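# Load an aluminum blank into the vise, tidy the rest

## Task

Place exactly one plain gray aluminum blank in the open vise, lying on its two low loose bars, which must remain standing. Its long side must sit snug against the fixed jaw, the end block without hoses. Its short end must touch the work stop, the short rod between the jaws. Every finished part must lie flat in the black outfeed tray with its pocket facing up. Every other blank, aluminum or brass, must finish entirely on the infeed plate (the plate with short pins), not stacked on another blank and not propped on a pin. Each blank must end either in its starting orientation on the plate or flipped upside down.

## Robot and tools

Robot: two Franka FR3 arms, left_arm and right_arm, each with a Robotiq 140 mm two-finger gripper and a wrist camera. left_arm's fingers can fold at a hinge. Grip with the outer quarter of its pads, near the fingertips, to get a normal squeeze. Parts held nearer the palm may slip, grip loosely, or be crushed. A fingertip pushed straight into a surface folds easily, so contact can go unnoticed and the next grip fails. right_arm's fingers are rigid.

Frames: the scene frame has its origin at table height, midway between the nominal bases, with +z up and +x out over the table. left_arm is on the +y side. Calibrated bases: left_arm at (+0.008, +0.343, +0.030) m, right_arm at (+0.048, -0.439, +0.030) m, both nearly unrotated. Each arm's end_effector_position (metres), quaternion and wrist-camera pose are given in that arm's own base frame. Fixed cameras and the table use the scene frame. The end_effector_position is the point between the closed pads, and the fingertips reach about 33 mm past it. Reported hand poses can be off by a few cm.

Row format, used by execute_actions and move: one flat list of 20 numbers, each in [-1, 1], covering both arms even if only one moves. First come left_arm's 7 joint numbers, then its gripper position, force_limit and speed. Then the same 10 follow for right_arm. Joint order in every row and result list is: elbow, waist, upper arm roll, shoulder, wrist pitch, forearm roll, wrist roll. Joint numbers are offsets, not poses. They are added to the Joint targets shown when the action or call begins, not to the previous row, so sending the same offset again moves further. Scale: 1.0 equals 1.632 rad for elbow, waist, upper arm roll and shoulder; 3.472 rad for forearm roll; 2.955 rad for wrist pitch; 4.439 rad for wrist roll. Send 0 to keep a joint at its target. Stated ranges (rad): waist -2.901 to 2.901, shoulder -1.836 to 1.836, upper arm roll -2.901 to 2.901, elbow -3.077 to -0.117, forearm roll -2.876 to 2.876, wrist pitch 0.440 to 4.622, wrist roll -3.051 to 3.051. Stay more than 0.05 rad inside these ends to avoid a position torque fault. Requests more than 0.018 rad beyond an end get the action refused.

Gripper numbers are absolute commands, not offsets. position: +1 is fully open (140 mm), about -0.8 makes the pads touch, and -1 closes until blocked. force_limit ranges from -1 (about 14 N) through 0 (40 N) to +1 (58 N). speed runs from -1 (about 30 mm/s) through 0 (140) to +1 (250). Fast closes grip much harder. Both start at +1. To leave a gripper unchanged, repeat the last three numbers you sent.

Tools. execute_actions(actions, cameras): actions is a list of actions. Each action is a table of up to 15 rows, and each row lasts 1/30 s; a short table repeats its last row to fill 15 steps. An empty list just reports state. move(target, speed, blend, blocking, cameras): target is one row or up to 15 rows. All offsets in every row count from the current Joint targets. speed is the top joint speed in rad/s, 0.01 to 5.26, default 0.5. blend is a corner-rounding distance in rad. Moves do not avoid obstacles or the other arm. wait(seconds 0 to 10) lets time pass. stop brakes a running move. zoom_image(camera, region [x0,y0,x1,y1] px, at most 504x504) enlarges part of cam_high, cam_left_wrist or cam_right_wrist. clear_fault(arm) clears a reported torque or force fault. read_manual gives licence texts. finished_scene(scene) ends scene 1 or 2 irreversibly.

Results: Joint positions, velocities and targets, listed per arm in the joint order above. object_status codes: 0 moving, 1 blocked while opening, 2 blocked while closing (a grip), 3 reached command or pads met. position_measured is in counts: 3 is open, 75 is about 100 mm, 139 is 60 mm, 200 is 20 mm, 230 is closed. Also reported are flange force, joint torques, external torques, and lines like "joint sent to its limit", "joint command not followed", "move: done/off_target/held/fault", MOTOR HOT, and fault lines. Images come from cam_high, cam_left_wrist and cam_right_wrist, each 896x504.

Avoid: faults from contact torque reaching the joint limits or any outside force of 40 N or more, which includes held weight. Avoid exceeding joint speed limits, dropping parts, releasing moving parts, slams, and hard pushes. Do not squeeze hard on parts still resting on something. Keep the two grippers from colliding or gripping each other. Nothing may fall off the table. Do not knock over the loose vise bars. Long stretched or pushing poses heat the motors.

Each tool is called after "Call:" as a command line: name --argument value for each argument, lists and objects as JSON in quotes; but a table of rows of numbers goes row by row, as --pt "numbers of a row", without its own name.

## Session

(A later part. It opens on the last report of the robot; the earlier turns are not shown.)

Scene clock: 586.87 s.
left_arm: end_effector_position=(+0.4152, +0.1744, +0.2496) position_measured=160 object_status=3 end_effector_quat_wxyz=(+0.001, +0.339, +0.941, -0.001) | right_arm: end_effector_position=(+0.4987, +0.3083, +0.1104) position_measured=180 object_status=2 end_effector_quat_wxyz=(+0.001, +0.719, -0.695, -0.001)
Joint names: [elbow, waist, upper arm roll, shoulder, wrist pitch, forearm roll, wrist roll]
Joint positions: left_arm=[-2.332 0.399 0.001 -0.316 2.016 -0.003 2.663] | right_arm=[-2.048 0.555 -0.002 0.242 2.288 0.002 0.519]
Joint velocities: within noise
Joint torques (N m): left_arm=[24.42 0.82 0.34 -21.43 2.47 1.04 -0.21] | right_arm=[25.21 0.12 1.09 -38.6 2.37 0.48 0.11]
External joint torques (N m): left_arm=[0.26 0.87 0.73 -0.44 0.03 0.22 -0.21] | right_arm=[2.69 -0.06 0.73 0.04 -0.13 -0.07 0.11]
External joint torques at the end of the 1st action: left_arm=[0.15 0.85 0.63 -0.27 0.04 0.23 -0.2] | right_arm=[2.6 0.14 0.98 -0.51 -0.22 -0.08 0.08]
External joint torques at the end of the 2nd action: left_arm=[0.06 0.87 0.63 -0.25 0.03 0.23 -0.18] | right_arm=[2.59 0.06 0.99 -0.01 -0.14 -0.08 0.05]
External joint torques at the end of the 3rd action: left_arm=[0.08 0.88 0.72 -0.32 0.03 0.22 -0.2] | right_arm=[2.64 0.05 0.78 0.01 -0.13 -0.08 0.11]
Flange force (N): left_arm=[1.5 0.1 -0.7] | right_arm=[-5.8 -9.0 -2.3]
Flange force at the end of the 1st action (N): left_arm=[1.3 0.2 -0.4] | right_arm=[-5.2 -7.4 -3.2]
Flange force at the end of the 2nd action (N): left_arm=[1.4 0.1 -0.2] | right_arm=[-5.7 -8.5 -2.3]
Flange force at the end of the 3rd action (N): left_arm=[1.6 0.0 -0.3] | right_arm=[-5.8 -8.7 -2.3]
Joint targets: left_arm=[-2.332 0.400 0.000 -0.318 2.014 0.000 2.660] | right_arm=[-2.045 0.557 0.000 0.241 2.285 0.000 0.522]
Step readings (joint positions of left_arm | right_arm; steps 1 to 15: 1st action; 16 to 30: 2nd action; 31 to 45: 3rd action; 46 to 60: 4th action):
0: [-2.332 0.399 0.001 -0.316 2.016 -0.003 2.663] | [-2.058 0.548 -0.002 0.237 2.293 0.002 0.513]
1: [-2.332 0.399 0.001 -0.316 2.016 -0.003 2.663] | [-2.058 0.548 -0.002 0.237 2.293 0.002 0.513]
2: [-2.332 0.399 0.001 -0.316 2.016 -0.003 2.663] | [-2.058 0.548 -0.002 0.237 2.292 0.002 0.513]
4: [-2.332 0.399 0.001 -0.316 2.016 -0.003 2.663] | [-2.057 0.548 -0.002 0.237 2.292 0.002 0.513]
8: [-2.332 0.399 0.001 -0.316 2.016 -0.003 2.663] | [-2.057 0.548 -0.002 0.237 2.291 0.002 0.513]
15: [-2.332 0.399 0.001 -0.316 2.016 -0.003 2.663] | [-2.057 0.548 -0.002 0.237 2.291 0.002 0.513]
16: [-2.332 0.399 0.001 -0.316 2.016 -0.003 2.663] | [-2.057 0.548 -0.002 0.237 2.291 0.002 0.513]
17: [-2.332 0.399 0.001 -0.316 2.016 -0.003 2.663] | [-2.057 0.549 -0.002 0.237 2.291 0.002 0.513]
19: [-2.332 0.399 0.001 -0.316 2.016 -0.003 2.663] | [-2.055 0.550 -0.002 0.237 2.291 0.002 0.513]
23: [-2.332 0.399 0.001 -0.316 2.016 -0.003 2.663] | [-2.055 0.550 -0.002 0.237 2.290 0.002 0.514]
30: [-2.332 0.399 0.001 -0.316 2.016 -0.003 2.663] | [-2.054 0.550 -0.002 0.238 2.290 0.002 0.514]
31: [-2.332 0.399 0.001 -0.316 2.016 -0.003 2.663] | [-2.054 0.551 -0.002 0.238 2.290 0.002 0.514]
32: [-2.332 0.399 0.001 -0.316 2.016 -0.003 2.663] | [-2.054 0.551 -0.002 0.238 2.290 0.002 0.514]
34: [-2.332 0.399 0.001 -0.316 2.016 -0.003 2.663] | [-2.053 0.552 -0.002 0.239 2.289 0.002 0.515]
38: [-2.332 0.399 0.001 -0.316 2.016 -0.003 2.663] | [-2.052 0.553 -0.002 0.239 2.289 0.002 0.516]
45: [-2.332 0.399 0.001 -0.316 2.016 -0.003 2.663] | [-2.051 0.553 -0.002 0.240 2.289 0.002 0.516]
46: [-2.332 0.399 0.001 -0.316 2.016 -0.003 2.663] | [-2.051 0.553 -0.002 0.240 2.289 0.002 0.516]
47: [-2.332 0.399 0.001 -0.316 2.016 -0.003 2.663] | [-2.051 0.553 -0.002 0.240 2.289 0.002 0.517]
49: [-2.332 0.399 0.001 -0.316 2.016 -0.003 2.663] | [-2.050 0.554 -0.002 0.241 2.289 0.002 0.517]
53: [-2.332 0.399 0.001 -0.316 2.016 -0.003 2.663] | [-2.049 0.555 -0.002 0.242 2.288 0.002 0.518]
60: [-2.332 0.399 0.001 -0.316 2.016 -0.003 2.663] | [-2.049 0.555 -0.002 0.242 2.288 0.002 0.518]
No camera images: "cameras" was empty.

Call:
execute_actions --actions '[[[0,0,0,0,0,0,0,-0.25,-1,0,0.0009,0.0007,0,0.0006,-0.0002,0,0.0003,-1,-1,-1],[0,0,0,0,0,0,0,-0.25,-1,0,0.0018,0.00135,0,0.00125,-0.0003,0,0.0005,-1,-1,-1]],[[0,0,0,0,0,0,0,-0.25,-1,0,0.0009,0.0007,0,0.0006,-0.0002,0,0.0003,-1,-1,-1],[0,0,0,0,0,0,0,-0.25,-1,0,0.0018,0.00135,0,0.00125,-0.0003,0,0.0005,-1,-1,-1]],[[0,0,0,0,0,0,0,-0.25,-1,0,0.0009,0.0007,0,0.0006,-0.0002,0,0.0003,-1,-1,-1],[0,0,0,0,0,0,0,-0.25,-1,0,0.0018,0.00135,0,0.00125,-0.0003,0,0.0005,-1,-1,-1]]]' --cameras '["cam_right_wrist"]'

Scene clock: 591.60 s.
left_arm: end_effector_position=(+0.4152, +0.1744, +0.2496) position_measured=160 object_status=3 end_effector_quat_wxyz=(+0.001, +0.339, +0.941, -0.001) | right_arm: end_effector_position=(+0.4987, +0.3106, +0.1102) position_measured=180 object_status=2 end_effector_quat_wxyz=(+0.002, +0.718, -0.696, -0.001)
Joint names: [elbow, waist, upper arm roll, shoulder, wrist pitch, forearm roll, wrist roll]
Joint positions: left_arm=[-2.332 0.399 0.001 -0.316 2.016 -0.003 2.663] | right_arm=[-2.04 0.559 -0.002 0.247 2.282 0.001 0.526]
Joint velocities: within noise
Joint torques (N m): left_arm=[24.4 0.84 0.36 -21.45 2.48 1.04 -0.19] | right_arm=[25.5 1.91 2.42 -38.67 2.78 0.82 0.11]
External joint torques (N m): left_arm=[0.19 0.91 0.76 -0.31 0.04 0.22 -0.19] | right_arm=[2.98 1.97 2.28 0.12 0.29 0.26 0.11]
External joint torques at the end of the 1st action: left_arm=[0.02 0.87 0.63 -0.2 0.03 0.22 -0.17] | right_arm=[2.86 0.13 0.9 -0.11 -0.15 -0.11 0.05]
External joint torques at the end of the 2nd action: left_arm=[0.14 0.86 0.7 -0.35 0.04 0.22 -0.18] | right_arm=[3.06 0.85 1.51 0.32 0.04 -0.02 0.15]
Flange force (N): left_arm=[1.5 0.3 -0.5] | right_arm=[-9.0 -8.1 -1.5]
Flange force at the end of the 1st action (N): left_arm=[1.4 0.1 -0.1] | right_arm=[-6.2 -9.1 -2.7]
Flange force at the end of the 2nd action (N): left_arm=[1.5 0.0 -0.4] | right_arm=[-8.2 -10.0 -1.8]
Joint targets: left_arm=[-2.332 0.400 0.000 -0.318 2.014 0.000 2.660] | right_arm=[-2.037 0.563 0.000 0.247 2.282 0.000 0.529]
Step readings (joint positions of left_arm | right_arm; steps 1 to 15: 1st action; 16 to 30: 2nd action; 31 to 45: 3rd action):
0: [-2.332 0.399 0.001 -0.316 2.016 -0.003 2.663] | [-2.048 0.555 -0.002 0.242 2.288 0.002 0.519]
1: [-2.332 0.399 0.001 -0.316 2.016 -0.003 2.663] | [-2.048 0.555 -0.002 0.242 2.288 0.002 0.519]
2: [-2.332 0.399 0.001 -0.316 2.016 -0.003 2.663] | [-2.048 0.555 -0.002 0.242 2.288 0.002 0.519]
4: [-2.332 0.399 0.001 -0.316 2.016 -0.003 2.663] | [-2.047 0.556 -0.002 0.243 2.287 0.002 0.520]
8: [-2.332 0.399 0.001 -0.316 2.016 -0.003 2.663] | [-2.046 0.557 -0.002 0.244 2.287 0.002 0.520]
15: [-2.332 0.399 0.001 -0.316 2.016 -0.003 2.663] | [-2.046 0.557 -0.002 0.244 2.287 0.002 0.521]
16: [-2.332 0.399 0.001 -0.316 2.016 -0.003 2.663] | [-2.045 0.557 -0.002 0.244 2.287 0.002 0.521]
17: [-2.332 0.399 0.001 -0.316 2.016 -0.003 2.663] | [-2.045 0.557 -0.002 0.244 2.287 0.002 0.521]
19: [-2.332 0.399 0.001 -0.316 2.016 -0.003 2.663] | [-2.044 0.558 -0.002 0.245 2.286 0.002 0.522]
23: [-2.332 0.399 0.001 -0.316 2.016 -0.003 2.663] | [-2.043 0.558 -0.002 0.245 2.286 0.002 0.522]
30: [-2.332 0.399 0.001 -0.316 2.016 -0.003 2.663] | [-2.043 0.558 -0.002 0.246 2.285 0.002 0.523]
31: [-2.332 0.399 0.001 -0.316 2.016 -0.003 2.663] | [-2.043 0.558 -0.002 0.246 2.285 0.002 0.523]
32: [-2.332 0.399 0.001 -0.316 2.016 -0.003 2.663] | [-2.042 0.558 -0.002 0.246 2.285 0.002 0.523]
34: [-2.332 0.399 0.001 -0.316 2.016 -0.003 2.663] | [-2.041 0.559 -0.002 0.247 2.284 0.001 0.524]
38: [-2.332 0.399 0.001 -0.316 2.016 -0.003 2.663] | [-2.041 0.559 -0.002 0.247 2.283 0.001 0.525]
45: [-2.332 0.399 0.001 -0.316 2.016 -0.003 2.663] | [-2.040 0.559 -0.002 0.247 2.283 0.001 0.525]
camera_calibration:
cam_right_wrist: T_world_to_cam=[[-0.998829, -0.0482909, -0.00305303, 0.522899], [-0.0463882, 0.937706, 0.344319, -0.301899], [-0.0137646, 0.344057, -0.938848, 0.138969], [0, 0, 0, 1]] pos_world=[0.510195, 0.26053, 0.236017]
Images, in order (width x height): cam_right_wrist 896x504.

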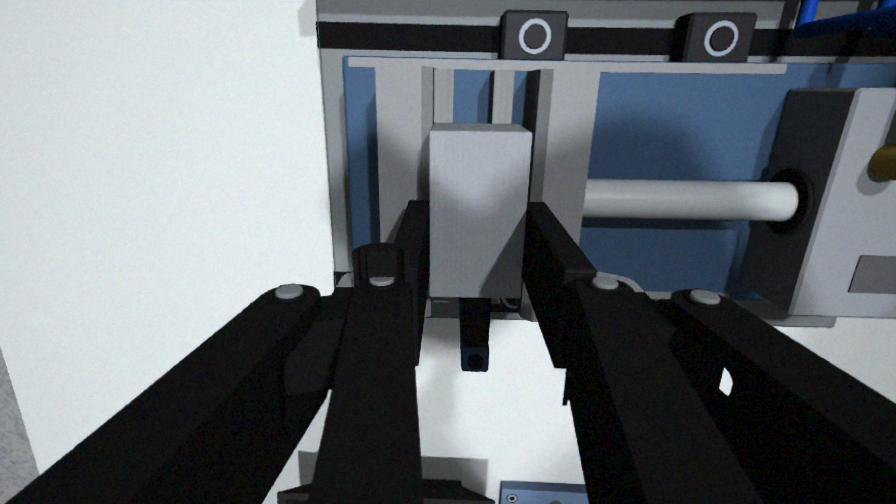

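Call:
zoom_image --camera "cam_right_wrist" --region '[400, 60, 570, 210]'

Scaled by 2.965 from the camera's 896x504 image, which has a finer 1280x720 frame.

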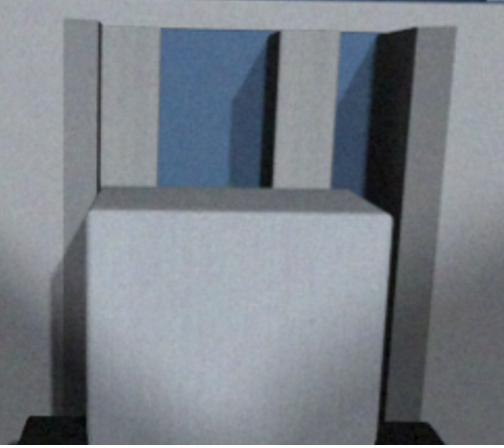

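Call:
execute_actions --actions '[[[0,0,0,0,0,0,0,-0.25,-1,0,-0.0009,-0.0007,0,-0.0006,0.0002,0,-0.0003,-1,-1,-1],[0,0,0,0,0,0,0,-0.25,-1,0,-0.0018,-0.00135,0,-0.00125,0.0003,0,-0.0005,-1,-1,-1]],[[0,0,0,0,0,0,0,-0.25,-1,0,0.0007,-0.0002,0,0.0005,-0.0001,0,-0.0001,-1,-1,-1],[0,0,0,0,0,0,0,-0.25,-1,0,0.0014,-0.0004,0,0.00096,-0.00025,0,-0.00014,-1,-1,-1]],[[0,0,0,0,0,0,0,-0.25,-1,0,0.0007,-0.0002,0,0.0005,-0.0001,0,-0.0001,-1,-1,-1],[0,0,0,0,0,0,0,-0.25,-1,0,0.0014,-0.0004,0,0.00096,-0.00025,0,-0.00014,-1,-1,-1]]]' --cameras '[]'

Scene clock: 607.40 s.
left_arm: end_effector_position=(+0.4152, +0.1744, +0.2496) position_measured=160 object_status=3 end_effector_quat_wxyz=(+0.001, +0.339, +0.941, -0.001) | right_arm: end_effector_position=(+0.4987, +0.3106, +0.1100) position_measured=180 object_status=2 end_effector_quat_wxyz=(+0.003, +0.718, -0.696, -0.001)
Joint names: [elbow, waist, upper arm roll, shoulder, wrist pitch, forearm roll, wrist roll]
Joint positions: left_arm=[-2.332 0.399 0.001 -0.316 2.016 -0.003 2.663] | right_arm=[-2.039 0.559 -0.002 0.249 2.281 0.001 0.526]
Joint velocities: within noise
Joint torques (N m): left_arm=[24.4 0.88 0.36 -21.43 2.48 1.04 -0.21] | right_arm=[25.75 0.83 2.52 -38.63 2.9 0.86 -0.09]
External joint torques (N m): left_arm=[0.21 0.93 0.74 -0.4 0.04 0.22 -0.21] | right_arm=[3.12 0.73 2.22 0.34 0.39 0.3 -0.09]
External joint torques at the end of the 1st action: left_arm=[0.2 0.88 0.75 -0.34 0.06 0.23 -0.22] | right_arm=[2.23 1.25 2.4 -0.48 0.31 0.3 -0.05]
External joint torques at the end of the 2nd action: left_arm=[0.14 0.87 0.66 -0.34 0.04 0.22 -0.18] | right_arm=[2.4 1.08 2.27 -0.05 0.34 0.28 -0.08]
Flange force (N): left_arm=[1.6 0.1 -0.6] | right_arm=[-8.0 -9.9 -1.0]
Flange force at the end of the 1st action (N): left_arm=[1.4 0.2 -0.5] | right_arm=[-5.9 -4.7 -1.7]
Flange force at the end of the 2nd action (N): left_arm=[1.5 0.0 -0.4] | right_arm=[-6.5 -6.4 -1.2]
Joint targets: left_arm=[-2.332 0.400 0.000 -0.318 2.014 0.000 2.660] | right_arm=[-2.035 0.560 0.000 0.248 2.282 0.000 0.525]
Step readings (joint positions of left_arm | right_arm; steps 1 to 15: 1st action; 16 to 30: 2nd action; 31 to 45: 3rd action):
0: [-2.332 0.399 0.001 -0.316 2.016 -0.003 2.663] | [-2.040 0.559 -0.002 0.248 2.282 0.001 0.526]
1: [-2.332 0.399 0.001 -0.316 2.016 -0.003 2.663] | [-2.040 0.559 -0.002 0.248 2.282 0.001 0.526]
2: [-2.332 0.399 0.001 -0.316 2.016 -0.003 2.663] | [-2.040 0.559 -0.002 0.248 2.282 0.001 0.526]
4: [-2.332 0.399 0.001 -0.316 2.016 -0.003 2.663] | [-2.040 0.559 -0.002 0.248 2.282 0.001 0.526]
8: [-2.332 0.399 0.001 -0.316 2.016 -0.003 2.663] | [-2.040 0.559 -0.002 0.248 2.282 0.001 0.526]
15: [-2.332 0.399 0.001 -0.316 2.016 -0.003 2.663] | [-2.040 0.559 -0.002 0.248 2.282 0.001 0.526]
16: [-2.332 0.399 0.001 -0.316 2.016 -0.003 2.663] | [-2.040 0.559 -0.002 0.248 2.282 0.001 0.526]
17: [-2.332 0.399 0.001 -0.316 2.016 -0.003 2.663] | [-2.040 0.559 -0.002 0.248 2.282 0.001 0.526]
19: [-2.332 0.399 0.001 -0.316 2.016 -0.003 2.663] | [-2.040 0.559 -0.002 0.248 2.282 0.001 0.526]
23: [-2.332 0.399 0.001 -0.316 2.016 -0.003 2.663] | [-2.040 0.559 -0.002 0.248 2.282 0.001 0.526]
30: [-2.332 0.399 0.001 -0.316 2.016 -0.003 2.663] | [-2.040 0.559 -0.002 0.248 2.282 0.001 0.526]
31: [-2.332 0.399 0.001 -0.316 2.016 -0.003 2.663] | [-2.040 0.559 -0.002 0.248 2.282 0.001 0.526]
32: [-2.332 0.399 0.001 -0.316 2.016 -0.003 2.663] | [-2.040 0.559 -0.002 0.248 2.282 0.001 0.526]
34: [-2.332 0.399 0.001 -0.316 2.016 -0.003 2.663] | [-2.039 0.559 -0.002 0.248 2.282 0.001 0.526]
38: [-2.332 0.399 0.001 -0.316 2.016 -0.003 2.663] | [-2.039 0.559 -0.002 0.248 2.281 0.001 0.526]
45: [-2.332 0.399 0.001 -0.316 2.016 -0.003 2.663] | [-2.039 0.559 -0.002 0.249 2.281 0.001 0.526]
No camera images: "cameras" was empty.

Call:
execute_actions --actions '[[[0,0,0,0,0,0,0,-0.25,-1,0,0.0007,-0.0002,0,0.0005,-0.0001,0,-0.0001,-1,-1,-1],[0,0,0,0,0,0,0,-0.25,-1,0,0.0014,-0.0004,0,0.00096,-0.00025,0,-0.00014,-1,-1,-1]],[[0,0,0,0,0,0,0,-0.25,-1,0,0.0007,-0.0002,0,0.0005,-0.0001,0,-0.0001,-1,-1,-1],[0,0,0,0,0,0,0,-0.25,-1,0,0.0014,-0.0004,0,0.00096,-0.00025,0,-0.00014,-1,-1,-1]]]' --cameras '["cam_right_wrist"]'

Call:
zoom_image --camera "cam_right_wrist" --region '[400, 60, 570, 210]'

Scene clock: 613.70 s.
left_arm: end_effector_position=(+0.4152, +0.1743, +0.2496) position_measured=160 object_status=3 end_effector_quat_wxyz=(+0.001, +0.339, +0.941, -0.001) | right_arm: end_effector_position=(+0.4990, +0.3106, +0.1098) position_measured=180 object_status=2 end_effector_quat_wxyz=(+0.004, +0.718, -0.696, -0.001)
Joint names: [elbow, waist, upper arm roll, shoulder, wrist pitch, forearm roll, wrist roll]
Joint positions: left_arm=[-2.332 0.399 0.001 -0.316 2.016 -0.003 2.663] | right_arm=[-2.035 0.559 -0.002 0.251 2.278 0.001 0.526]
Joint velocities: within noise
Joint torques (N m): left_arm=[24.4 0.84 0.35 -21.45 2.5 1.03 -0.2] | right_arm=[25.97 0.02 1.72 -38.58 3.17 0.79 -0.15]
External joint torques (N m): left_arm=[0.14 0.95 0.8 -0.29 0.05 0.21 -0.2] | right_arm=[3.33 0.13 1.62 0.54 0.67 0.23 -0.16]
External joint torques at the end of the 1st action: left_arm=[0.19 0.9 0.76 -0.41 0.06 0.24 -0.21] | right_arm=[3.16 0.44 1.93 0.25 0.44 0.28 -0.12]
Flange force (N): left_arm=[1.6 0.3 -0.4] | right_arm=[-7.6 -11.4 -0.3]
Flange force at the end of the 1st action (N): left_arm=[1.6 0.0 -0.5] | right_arm=[-7.5 -10.1 -1.1]
Joint targets: left_arm=[-2.332 0.400 0.000 -0.318 2.014 0.000 2.660] | right_arm=[-2.030 0.558 0.000 0.252 2.280 0.000 0.524]
Step readings (joint positions of left_arm | right_arm; steps 1 to 15: 1st action; 16 to 30: 2nd action):
0: [-2.332 0.399 0.001 -0.316 2.016 -0.003 2.663] | [-2.038 0.559 -0.002 0.249 2.281 0.001 0.526]
1: [-2.332 0.399 0.001 -0.316 2.016 -0.003 2.663] | [-2.038 0.559 -0.002 0.249 2.281 0.001 0.526]
2: [-2.332 0.399 0.001 -0.316 2.016 -0.003 2.663] | [-2.038 0.559 -0.002 0.249 2.281 0.001 0.526]
4: [-2.332 0.399 0.001 -0.316 2.016 -0.003 2.663] | [-2.037 0.559 -0.002 0.250 2.280 0.001 0.526]
8: [-2.332 0.399 0.001 -0.316 2.016 -0.003 2.663] | [-2.037 0.559 -0.002 0.250 2.280 0.001 0.526]
15: [-2.332 0.399 0.001 -0.316 2.016 -0.003 2.663] | [-2.037 0.559 -0.002 0.250 2.280 0.001 0.526]
16: [-2.332 0.399 0.001 -0.316 2.016 -0.003 2.663] | [-2.037 0.559 -0.002 0.250 2.280 0.001 0.526]
17: [-2.332 0.399 0.001 -0.316 2.016 -0.003 2.663] | [-2.036 0.559 -0.002 0.250 2.279 0.001 0.526]
19: [-2.332 0.399 0.001 -0.316 2.016 -0.003 2.663] | [-2.036 0.559 -0.002 0.251 2.279 0.001 0.526]
23: [-2.332 0.399 0.001 -0.316 2.016 -0.003 2.663] | [-2.035 0.559 -0.002 0.251 2.278 0.001 0.526]
30: [-2.332 0.399 0.001 -0.316 2.016 -0.003 2.663] | [-2.035 0.559 -0.002 0.251 2.278 0.001 0.526]
camera_calibration:
cam_right_wrist: T_world_to_cam=[[-0.998861, -0.0477212, -0.000104813, 0.522771], [-0.044868, 0.938389, 0.342655, -0.302688], [-0.0162535, 0.34227, -0.939461, 0.140442], [0, 0, 0, 1]] pos_world=[0.510877, 0.260917, 0.235712]
Images, in order (width x height): cam_right_wrist 896x504.

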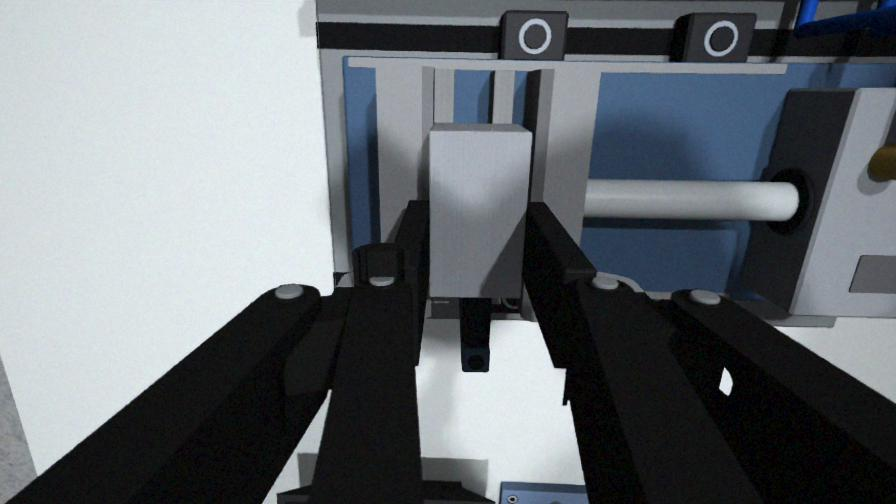

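Scaled by 2.965 from the camera's 896x504 image, which has a finer 1280x720 frame.

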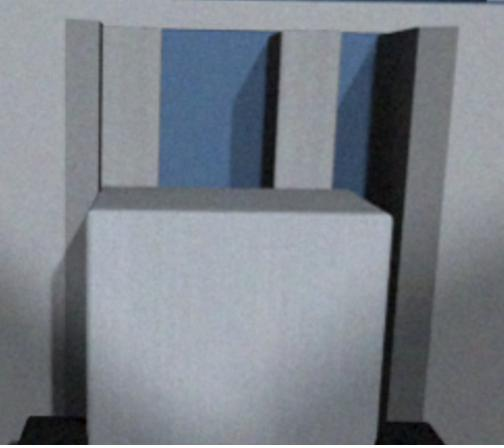

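Call:
execute_actions --actions '[[[0,0,0,0,0,0,0,-0.25,-1,0,-0.0003,0,0,0.0006,0.0005,0,0,-1,-1,-1],[0,0,0,0,0,0,0,-0.25,-1,0,-0.0006,0,0,0.0011,0.0009,0,0,-1,-1,-1]],[[0,0,0,0,0,0,0,-0.25,-1,0,-0.0003,0,0,0.0006,0.0005,0,0,-1,-1,-1],[0,0,0,0,0,0,0,-0.25,-1,0,-0.0006,0,0,0.0011,0.0009,0,0,-1,-1,-1]]]' --cameras '[]'

Scene clock: 620.57 s.
left_arm: end_effector_position=(+0.4152, +0.1743, +0.2496) position_measured=160 object_status=3 end_effector_quat_wxyz=(+0.001, +0.339, +0.941, -0.001) | right_arm: end_effector_position=(+0.4990, +0.3107, +0.1098) position_measured=180 object_status=2 end_effector_quat_wxyz=(+0.004, +0.718, -0.696, -0.001)
Joint names: [elbow, waist, upper arm roll, shoulder, wrist pitch, forearm roll, wrist roll]
Joint positions: left_arm=[-2.332 0.399 0.001 -0.316 2.016 -0.003 2.663] | right_arm=[-2.034 0.559 -0.002 0.252 2.277 0.001 0.526]
Joint velocities: within noise
Joint torques (N m): left_arm=[24.41 0.87 0.38 -21.4 2.51 1.03 -0.2] | right_arm=[24.55 0.05 1.7 -36.65 3.57 0.76 -0.13]
External joint torques (N m): left_arm=[0.16 0.93 0.79 -0.24 0.06 0.21 -0.19] | right_arm=[1.9 0.03 1.48 2.45 1.07 0.2 -0.13]
External joint torques at the end of the 1st action: left_arm=[0.22 0.82 0.64 -0.42 0.05 0.22 -0.19] | right_arm=[2.56 0.17 1.56 1.44 1.03 0.21 -0.17]
Flange force (N): left_arm=[1.5 0.5 -0.3] | right_arm=[-7.0 -10.7 4.5]
Flange force at the end of the 1st action (N): left_arm=[1.4 0.0 -0.6] | right_arm=[-7.0 -10.6 2.4]
Joint targets: left_arm=[-2.332 0.400 0.000 -0.318 2.014 0.000 2.660] | right_arm=[-2.032 0.558 0.000 0.255 2.286 0.000 0.524]
Step readings (joint positions of left_arm | right_arm; steps 1 to 15: 1st action; 16 to 30: 2nd action):
0: [-2.332 0.399 0.001 -0.316 2.016 -0.003 2.663] | [-2.034 0.559 -0.002 0.252 2.277 0.001 0.526]
1: [-2.332 0.399 0.001 -0.316 2.016 -0.003 2.663] | [-2.034 0.559 -0.002 0.252 2.277 0.001 0.526]
2: [-2.332 0.399 0.001 -0.316 2.016 -0.003 2.663] | [-2.034 0.559 -0.002 0.252 2.277 0.001 0.526]
4: [-2.332 0.399 0.001 -0.316 2.016 -0.003 2.663] | [-2.034 0.559 -0.002 0.252 2.277 0.001 0.526]
8: [-2.332 0.399 0.001 -0.316 2.016 -0.003 2.663] | [-2.034 0.559 -0.002 0.252 2.277 0.001 0.526]
15: [-2.332 0.399 0.001 -0.316 2.016 -0.003 2.663] | [-2.034 0.559 -0.002 0.252 2.277 0.001 0.526]
16: [-2.332 0.399 0.001 -0.316 2.016 -0.003 2.663] | [-2.034 0.559 -0.002 0.252 2.277 0.001 0.526]
17: [-2.332 0.399 0.001 -0.316 2.016 -0.003 2.663] | [-2.034 0.559 -0.002 0.252 2.277 0.001 0.526]
19: [-2.332 0.399 0.001 -0.316 2.016 -0.003 2.663] | [-2.034 0.559 -0.002 0.252 2.277 0.001 0.526]
23: [-2.332 0.399 0.001 -0.316 2.016 -0.003 2.663] | [-2.034 0.559 -0.002 0.252 2.277 0.001 0.526]
30: [-2.332 0.399 0.001 -0.316 2.016 -0.003 2.663] | [-2.034 0.559 -0.002 0.252 2.277 0.001 0.526]
No camera images: "cameras" was empty.

Call:
move --pt "0 0 0 0 0 0 0 -0.25 -1 0 0.0006 0 0 -0.0011 -0.0009 0 0 -1 -1 -1" --pt "0 0 0 0 0 0 0 -0.25 -1 0 0.0006 0 0 -0.0011 -0.0009 0 0 -0.28 -1 -1" --speed 0.1 --cameras '["cam_right_wrist"]'

Call:
zoom_image --camera "cam_right_wrist" --region '[400, 60, 570, 350]'

Scene clock: 629.13 s.
left_arm: end_effector_position=(+0.4152, +0.1743, +0.2496) position_measured=160 object_status=3 end_effector_quat_wxyz=(+0.001, +0.339, +0.941, -0.001) | right_arm: end_effector_position=(+0.4999, +0.3112, +0.1102) position_measured=164 object_status=0 end_effector_quat_wxyz=(+0.003, +0.718, -0.696, -0.001)
Joint names: [elbow, waist, upper arm roll, shoulder, wrist pitch, forearm roll, wrist roll]
Joint positions: left_arm=[-2.332 0.399 0.001 -0.316 2.016 -0.003 2.663] | right_arm=[-2.033 0.559 -0.002 0.252 2.279 0.001 0.526]
Joint velocities: within noise
Joint torques (N m): left_arm=[24.42 0.93 0.33 -21.39 2.49 1.02 -0.17] | right_arm=[24.23 -0.31 1.23 -37.95 2.69 0.58 -0.16]
External joint torques (N m): left_arm=[0.14 0.91 0.65 -0.26 0.04 0.2 -0.17] | right_arm=[1.6 -0.39 0.95 1.13 0.19 0.02 -0.16]
Flange force (N): left_arm=[1.4 0.3 -0.4] | right_arm=[-4.4 -7.9 0.8]
Joint targets: left_arm=[-2.332 0.400 0.000 -0.318 2.014 0.000 2.660] | right_arm=[-2.031 0.558 0.000 0.253 2.283 0.000 0.524]
move: done
camera_calibration:
cam_right_wrist: T_world_to_cam=[[-0.998854, -0.0478094, -0.00199015, 0.523867], [-0.0455824, 0.938025, 0.343557, -0.302898], [-0.0145585, 0.343255, -0.93913, 0.139394], [0, 0, 0, 1]] pos_world=[0.511489, 0.261324, 0.236015]
Images, in order (width x height): cam_right_wrist 896x504.

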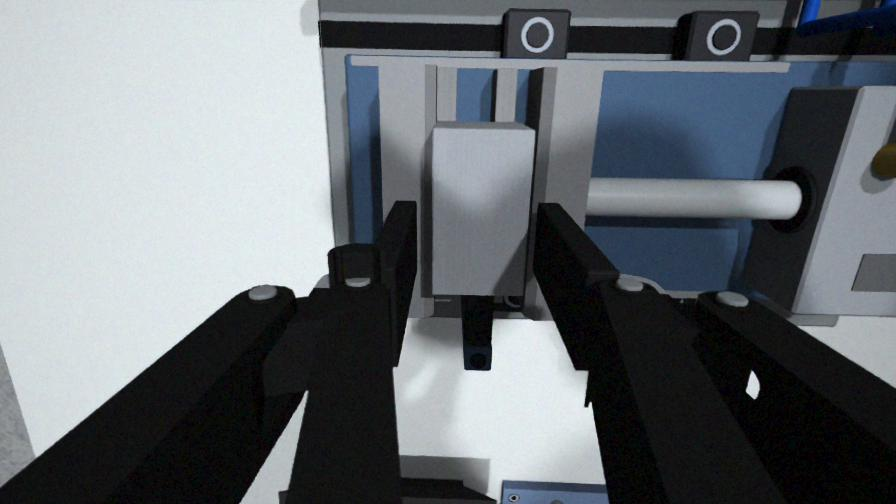

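Scaled by 1.738 from the camera's 896x504 image, which has a finer 1280x720 frame.

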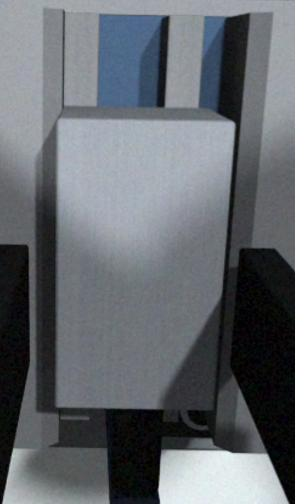

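Call:
move --target '[0, 0, 0, 0, 0, 0, 0, -0.25, -1, 0, 0.0453, 0, 0, -0.0637, -0.0599, 0, 0, -0.28, -1, -1]' --speed 0.2 --cameras '["cam_right_wrist"]'

Call:
zoom_image --camera "cam_right_wrist" --region '[390, 60, 570, 300]'

Scene clock: 641.90 s.
left_arm: end_effector_position=(+0.4152, +0.1743, +0.2496) position_measured=160 object_status=3 end_effector_quat_wxyz=(+0.001, +0.339, +0.941, -0.001) | right_arm: end_effector_position=(+0.5007, +0.3119, +0.1896) position_measured=164 object_status=3 end_effector_quat_wxyz=(-0.002, +0.718, -0.696, +0.000)
Joint names: [elbow, waist, upper arm roll, shoulder, wrist pitch, forearm roll, wrist roll]
Joint positions: left_arm=[-2.332 0.399 0.001 -0.316 2.016 -0.003 2.663] | right_arm=[-1.958 0.559 -0.002 0.149 2.111 0.001 0.526]
Joint velocities: left_arm=[within noise] | right_arm=[0 0 0 0.001 -0.005 0 0.002]
Joint torques (N m): left_arm=[24.43 0.82 0.35 -21.45 2.49 1.03 -0.18] | right_arm=[25.45 -0.37 1.09 -36.51 2.32 0.66 -0.13]
External joint torques (N m): left_arm=[0.18 0.93 0.8 -0.34 0.04 0.21 -0.18] | right_arm=[1.43 -0.2 1.13 0.64 -0.2 0.02 -0.13]
Flange force (N): left_arm=[1.6 0.2 -0.5] | right_arm=[-4.2 -6.5 -1.8]
Joint targets: left_arm=[-2.332 0.400 0.000 -0.318 2.014 0.000 2.660] | right_arm=[-1.958 0.558 0.000 0.149 2.106 0.000 0.524]
move: done
camera_calibration:
cam_right_wrist: T_world_to_cam=[[-0.998797, -0.0478946, -0.010474, 0.526446], [-0.0485412, 0.936098, 0.348375, -0.329603], [-0.0068806, 0.348464, -0.937297, 0.208034], [0, 0, 0, 1]] pos_world=[0.511245, 0.261262, 0.315328]
Images, in order (width x height): cam_right_wrist 896x504.

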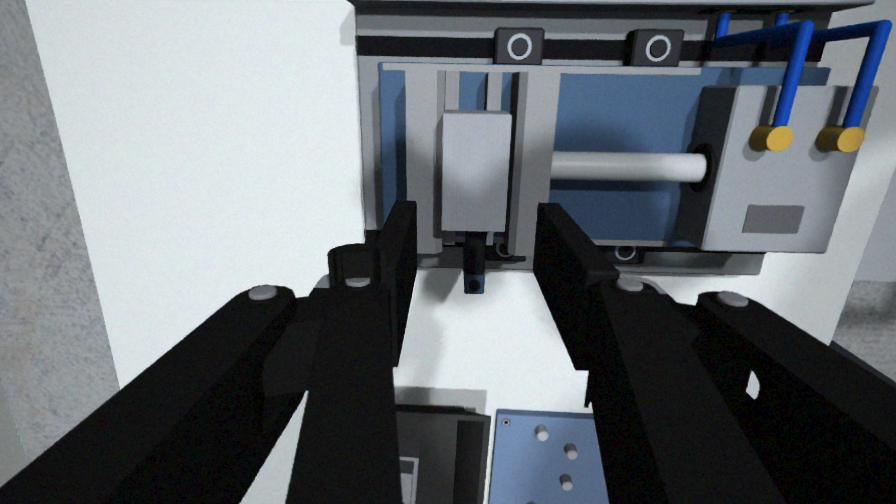

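Scaled by 2.100 from the camera's 896x504 image, which has a finer 1280x720 frame.

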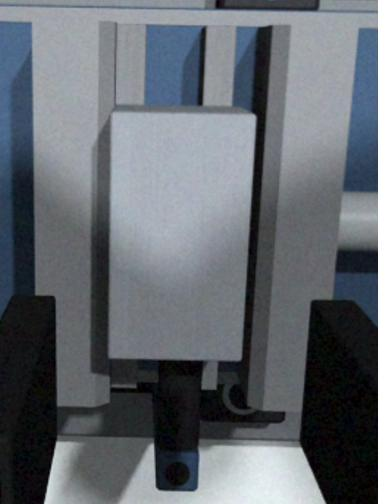

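Call:
execute_actions --actions '[]' --cameras '["cam_high"]'

Call:
zoom_image --camera "cam_high" --region '[330, 190, 560, 330]'

Scene clock: 646.60 s.
left_arm: end_effector_position=(+0.4152, +0.1743, +0.2496) position_measured=160 object_status=3 end_effector_quat_wxyz=(+0.001, +0.339, +0.941, -0.001) | right_arm: end_effector_position=(+0.5004, +0.3117, +0.1895) position_measured=164 object_status=3 end_effector_quat_wxyz=(-0.001, +0.718, -0.696, +0.000)
Joint names: [elbow, waist, upper arm roll, shoulder, wrist pitch, forearm roll, wrist roll]
Joint positions: left_arm=[-2.332 0.399 0.001 -0.316 2.016 -0.003 2.663] | right_arm=[-1.958 0.559 -0.002 0.149 2.11 0.001 0.526]
Joint velocities: within noise
Joint torques (N m): left_arm=[24.41 0.88 0.42 -21.41 2.5 1.04 -0.19] | right_arm=[25.51 -0.22 1.05 -36.59 2.26 0.67 -0.18]
External joint torques (N m): left_arm=[0.16 0.88 0.75 -0.26 0.06 0.22 -0.18] | right_arm=[1.49 -0.18 0.96 0.53 -0.26 0.03 -0.18]
Flange force (N): left_arm=[1.4 0.4 -0.4] | right_arm=[-4.0 -6.5 -2.1]
Joint targets: left_arm=[-2.332 0.400 0.000 -0.318 2.014 0.000 2.660] | right_arm=[-1.958 0.558 0.000 0.149 2.106 0.000 0.524]
Tool commands: left_gripper/position=-0.25 left_gripper/force_limit=-1.0 left_gripper/speed=+0.0 right_gripper/position=-0.28 right_gripper/force_limit=-1.0 right_gripper/speed=-1.0
Images, in order (width x height): cam_high 896x504.

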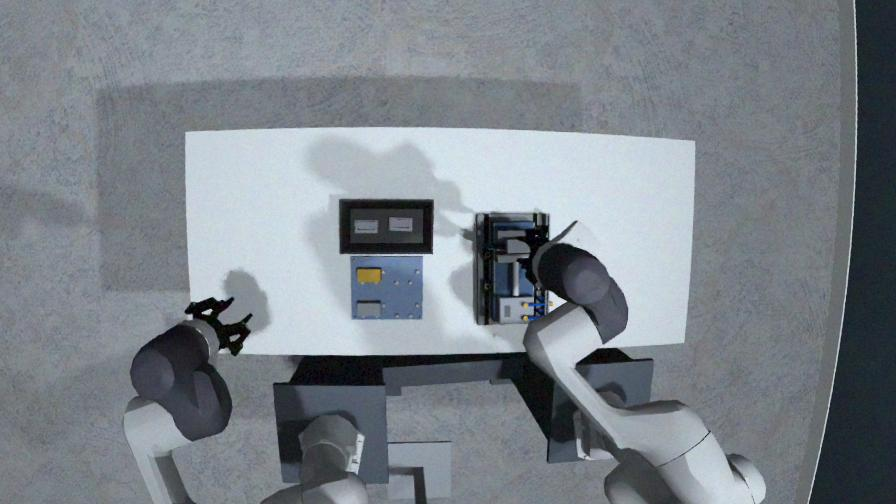

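Scaled by 2.191 from the camera's 896x504 image, which has a finer 1280x720 frame.

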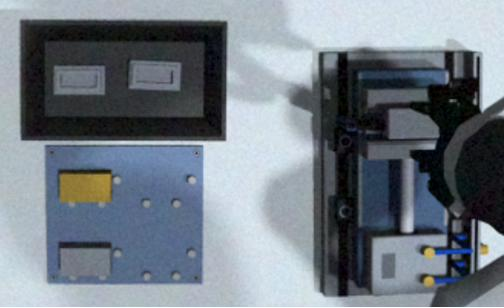

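Call:
finished_scene --scene 1

The scene is finished: the task was done.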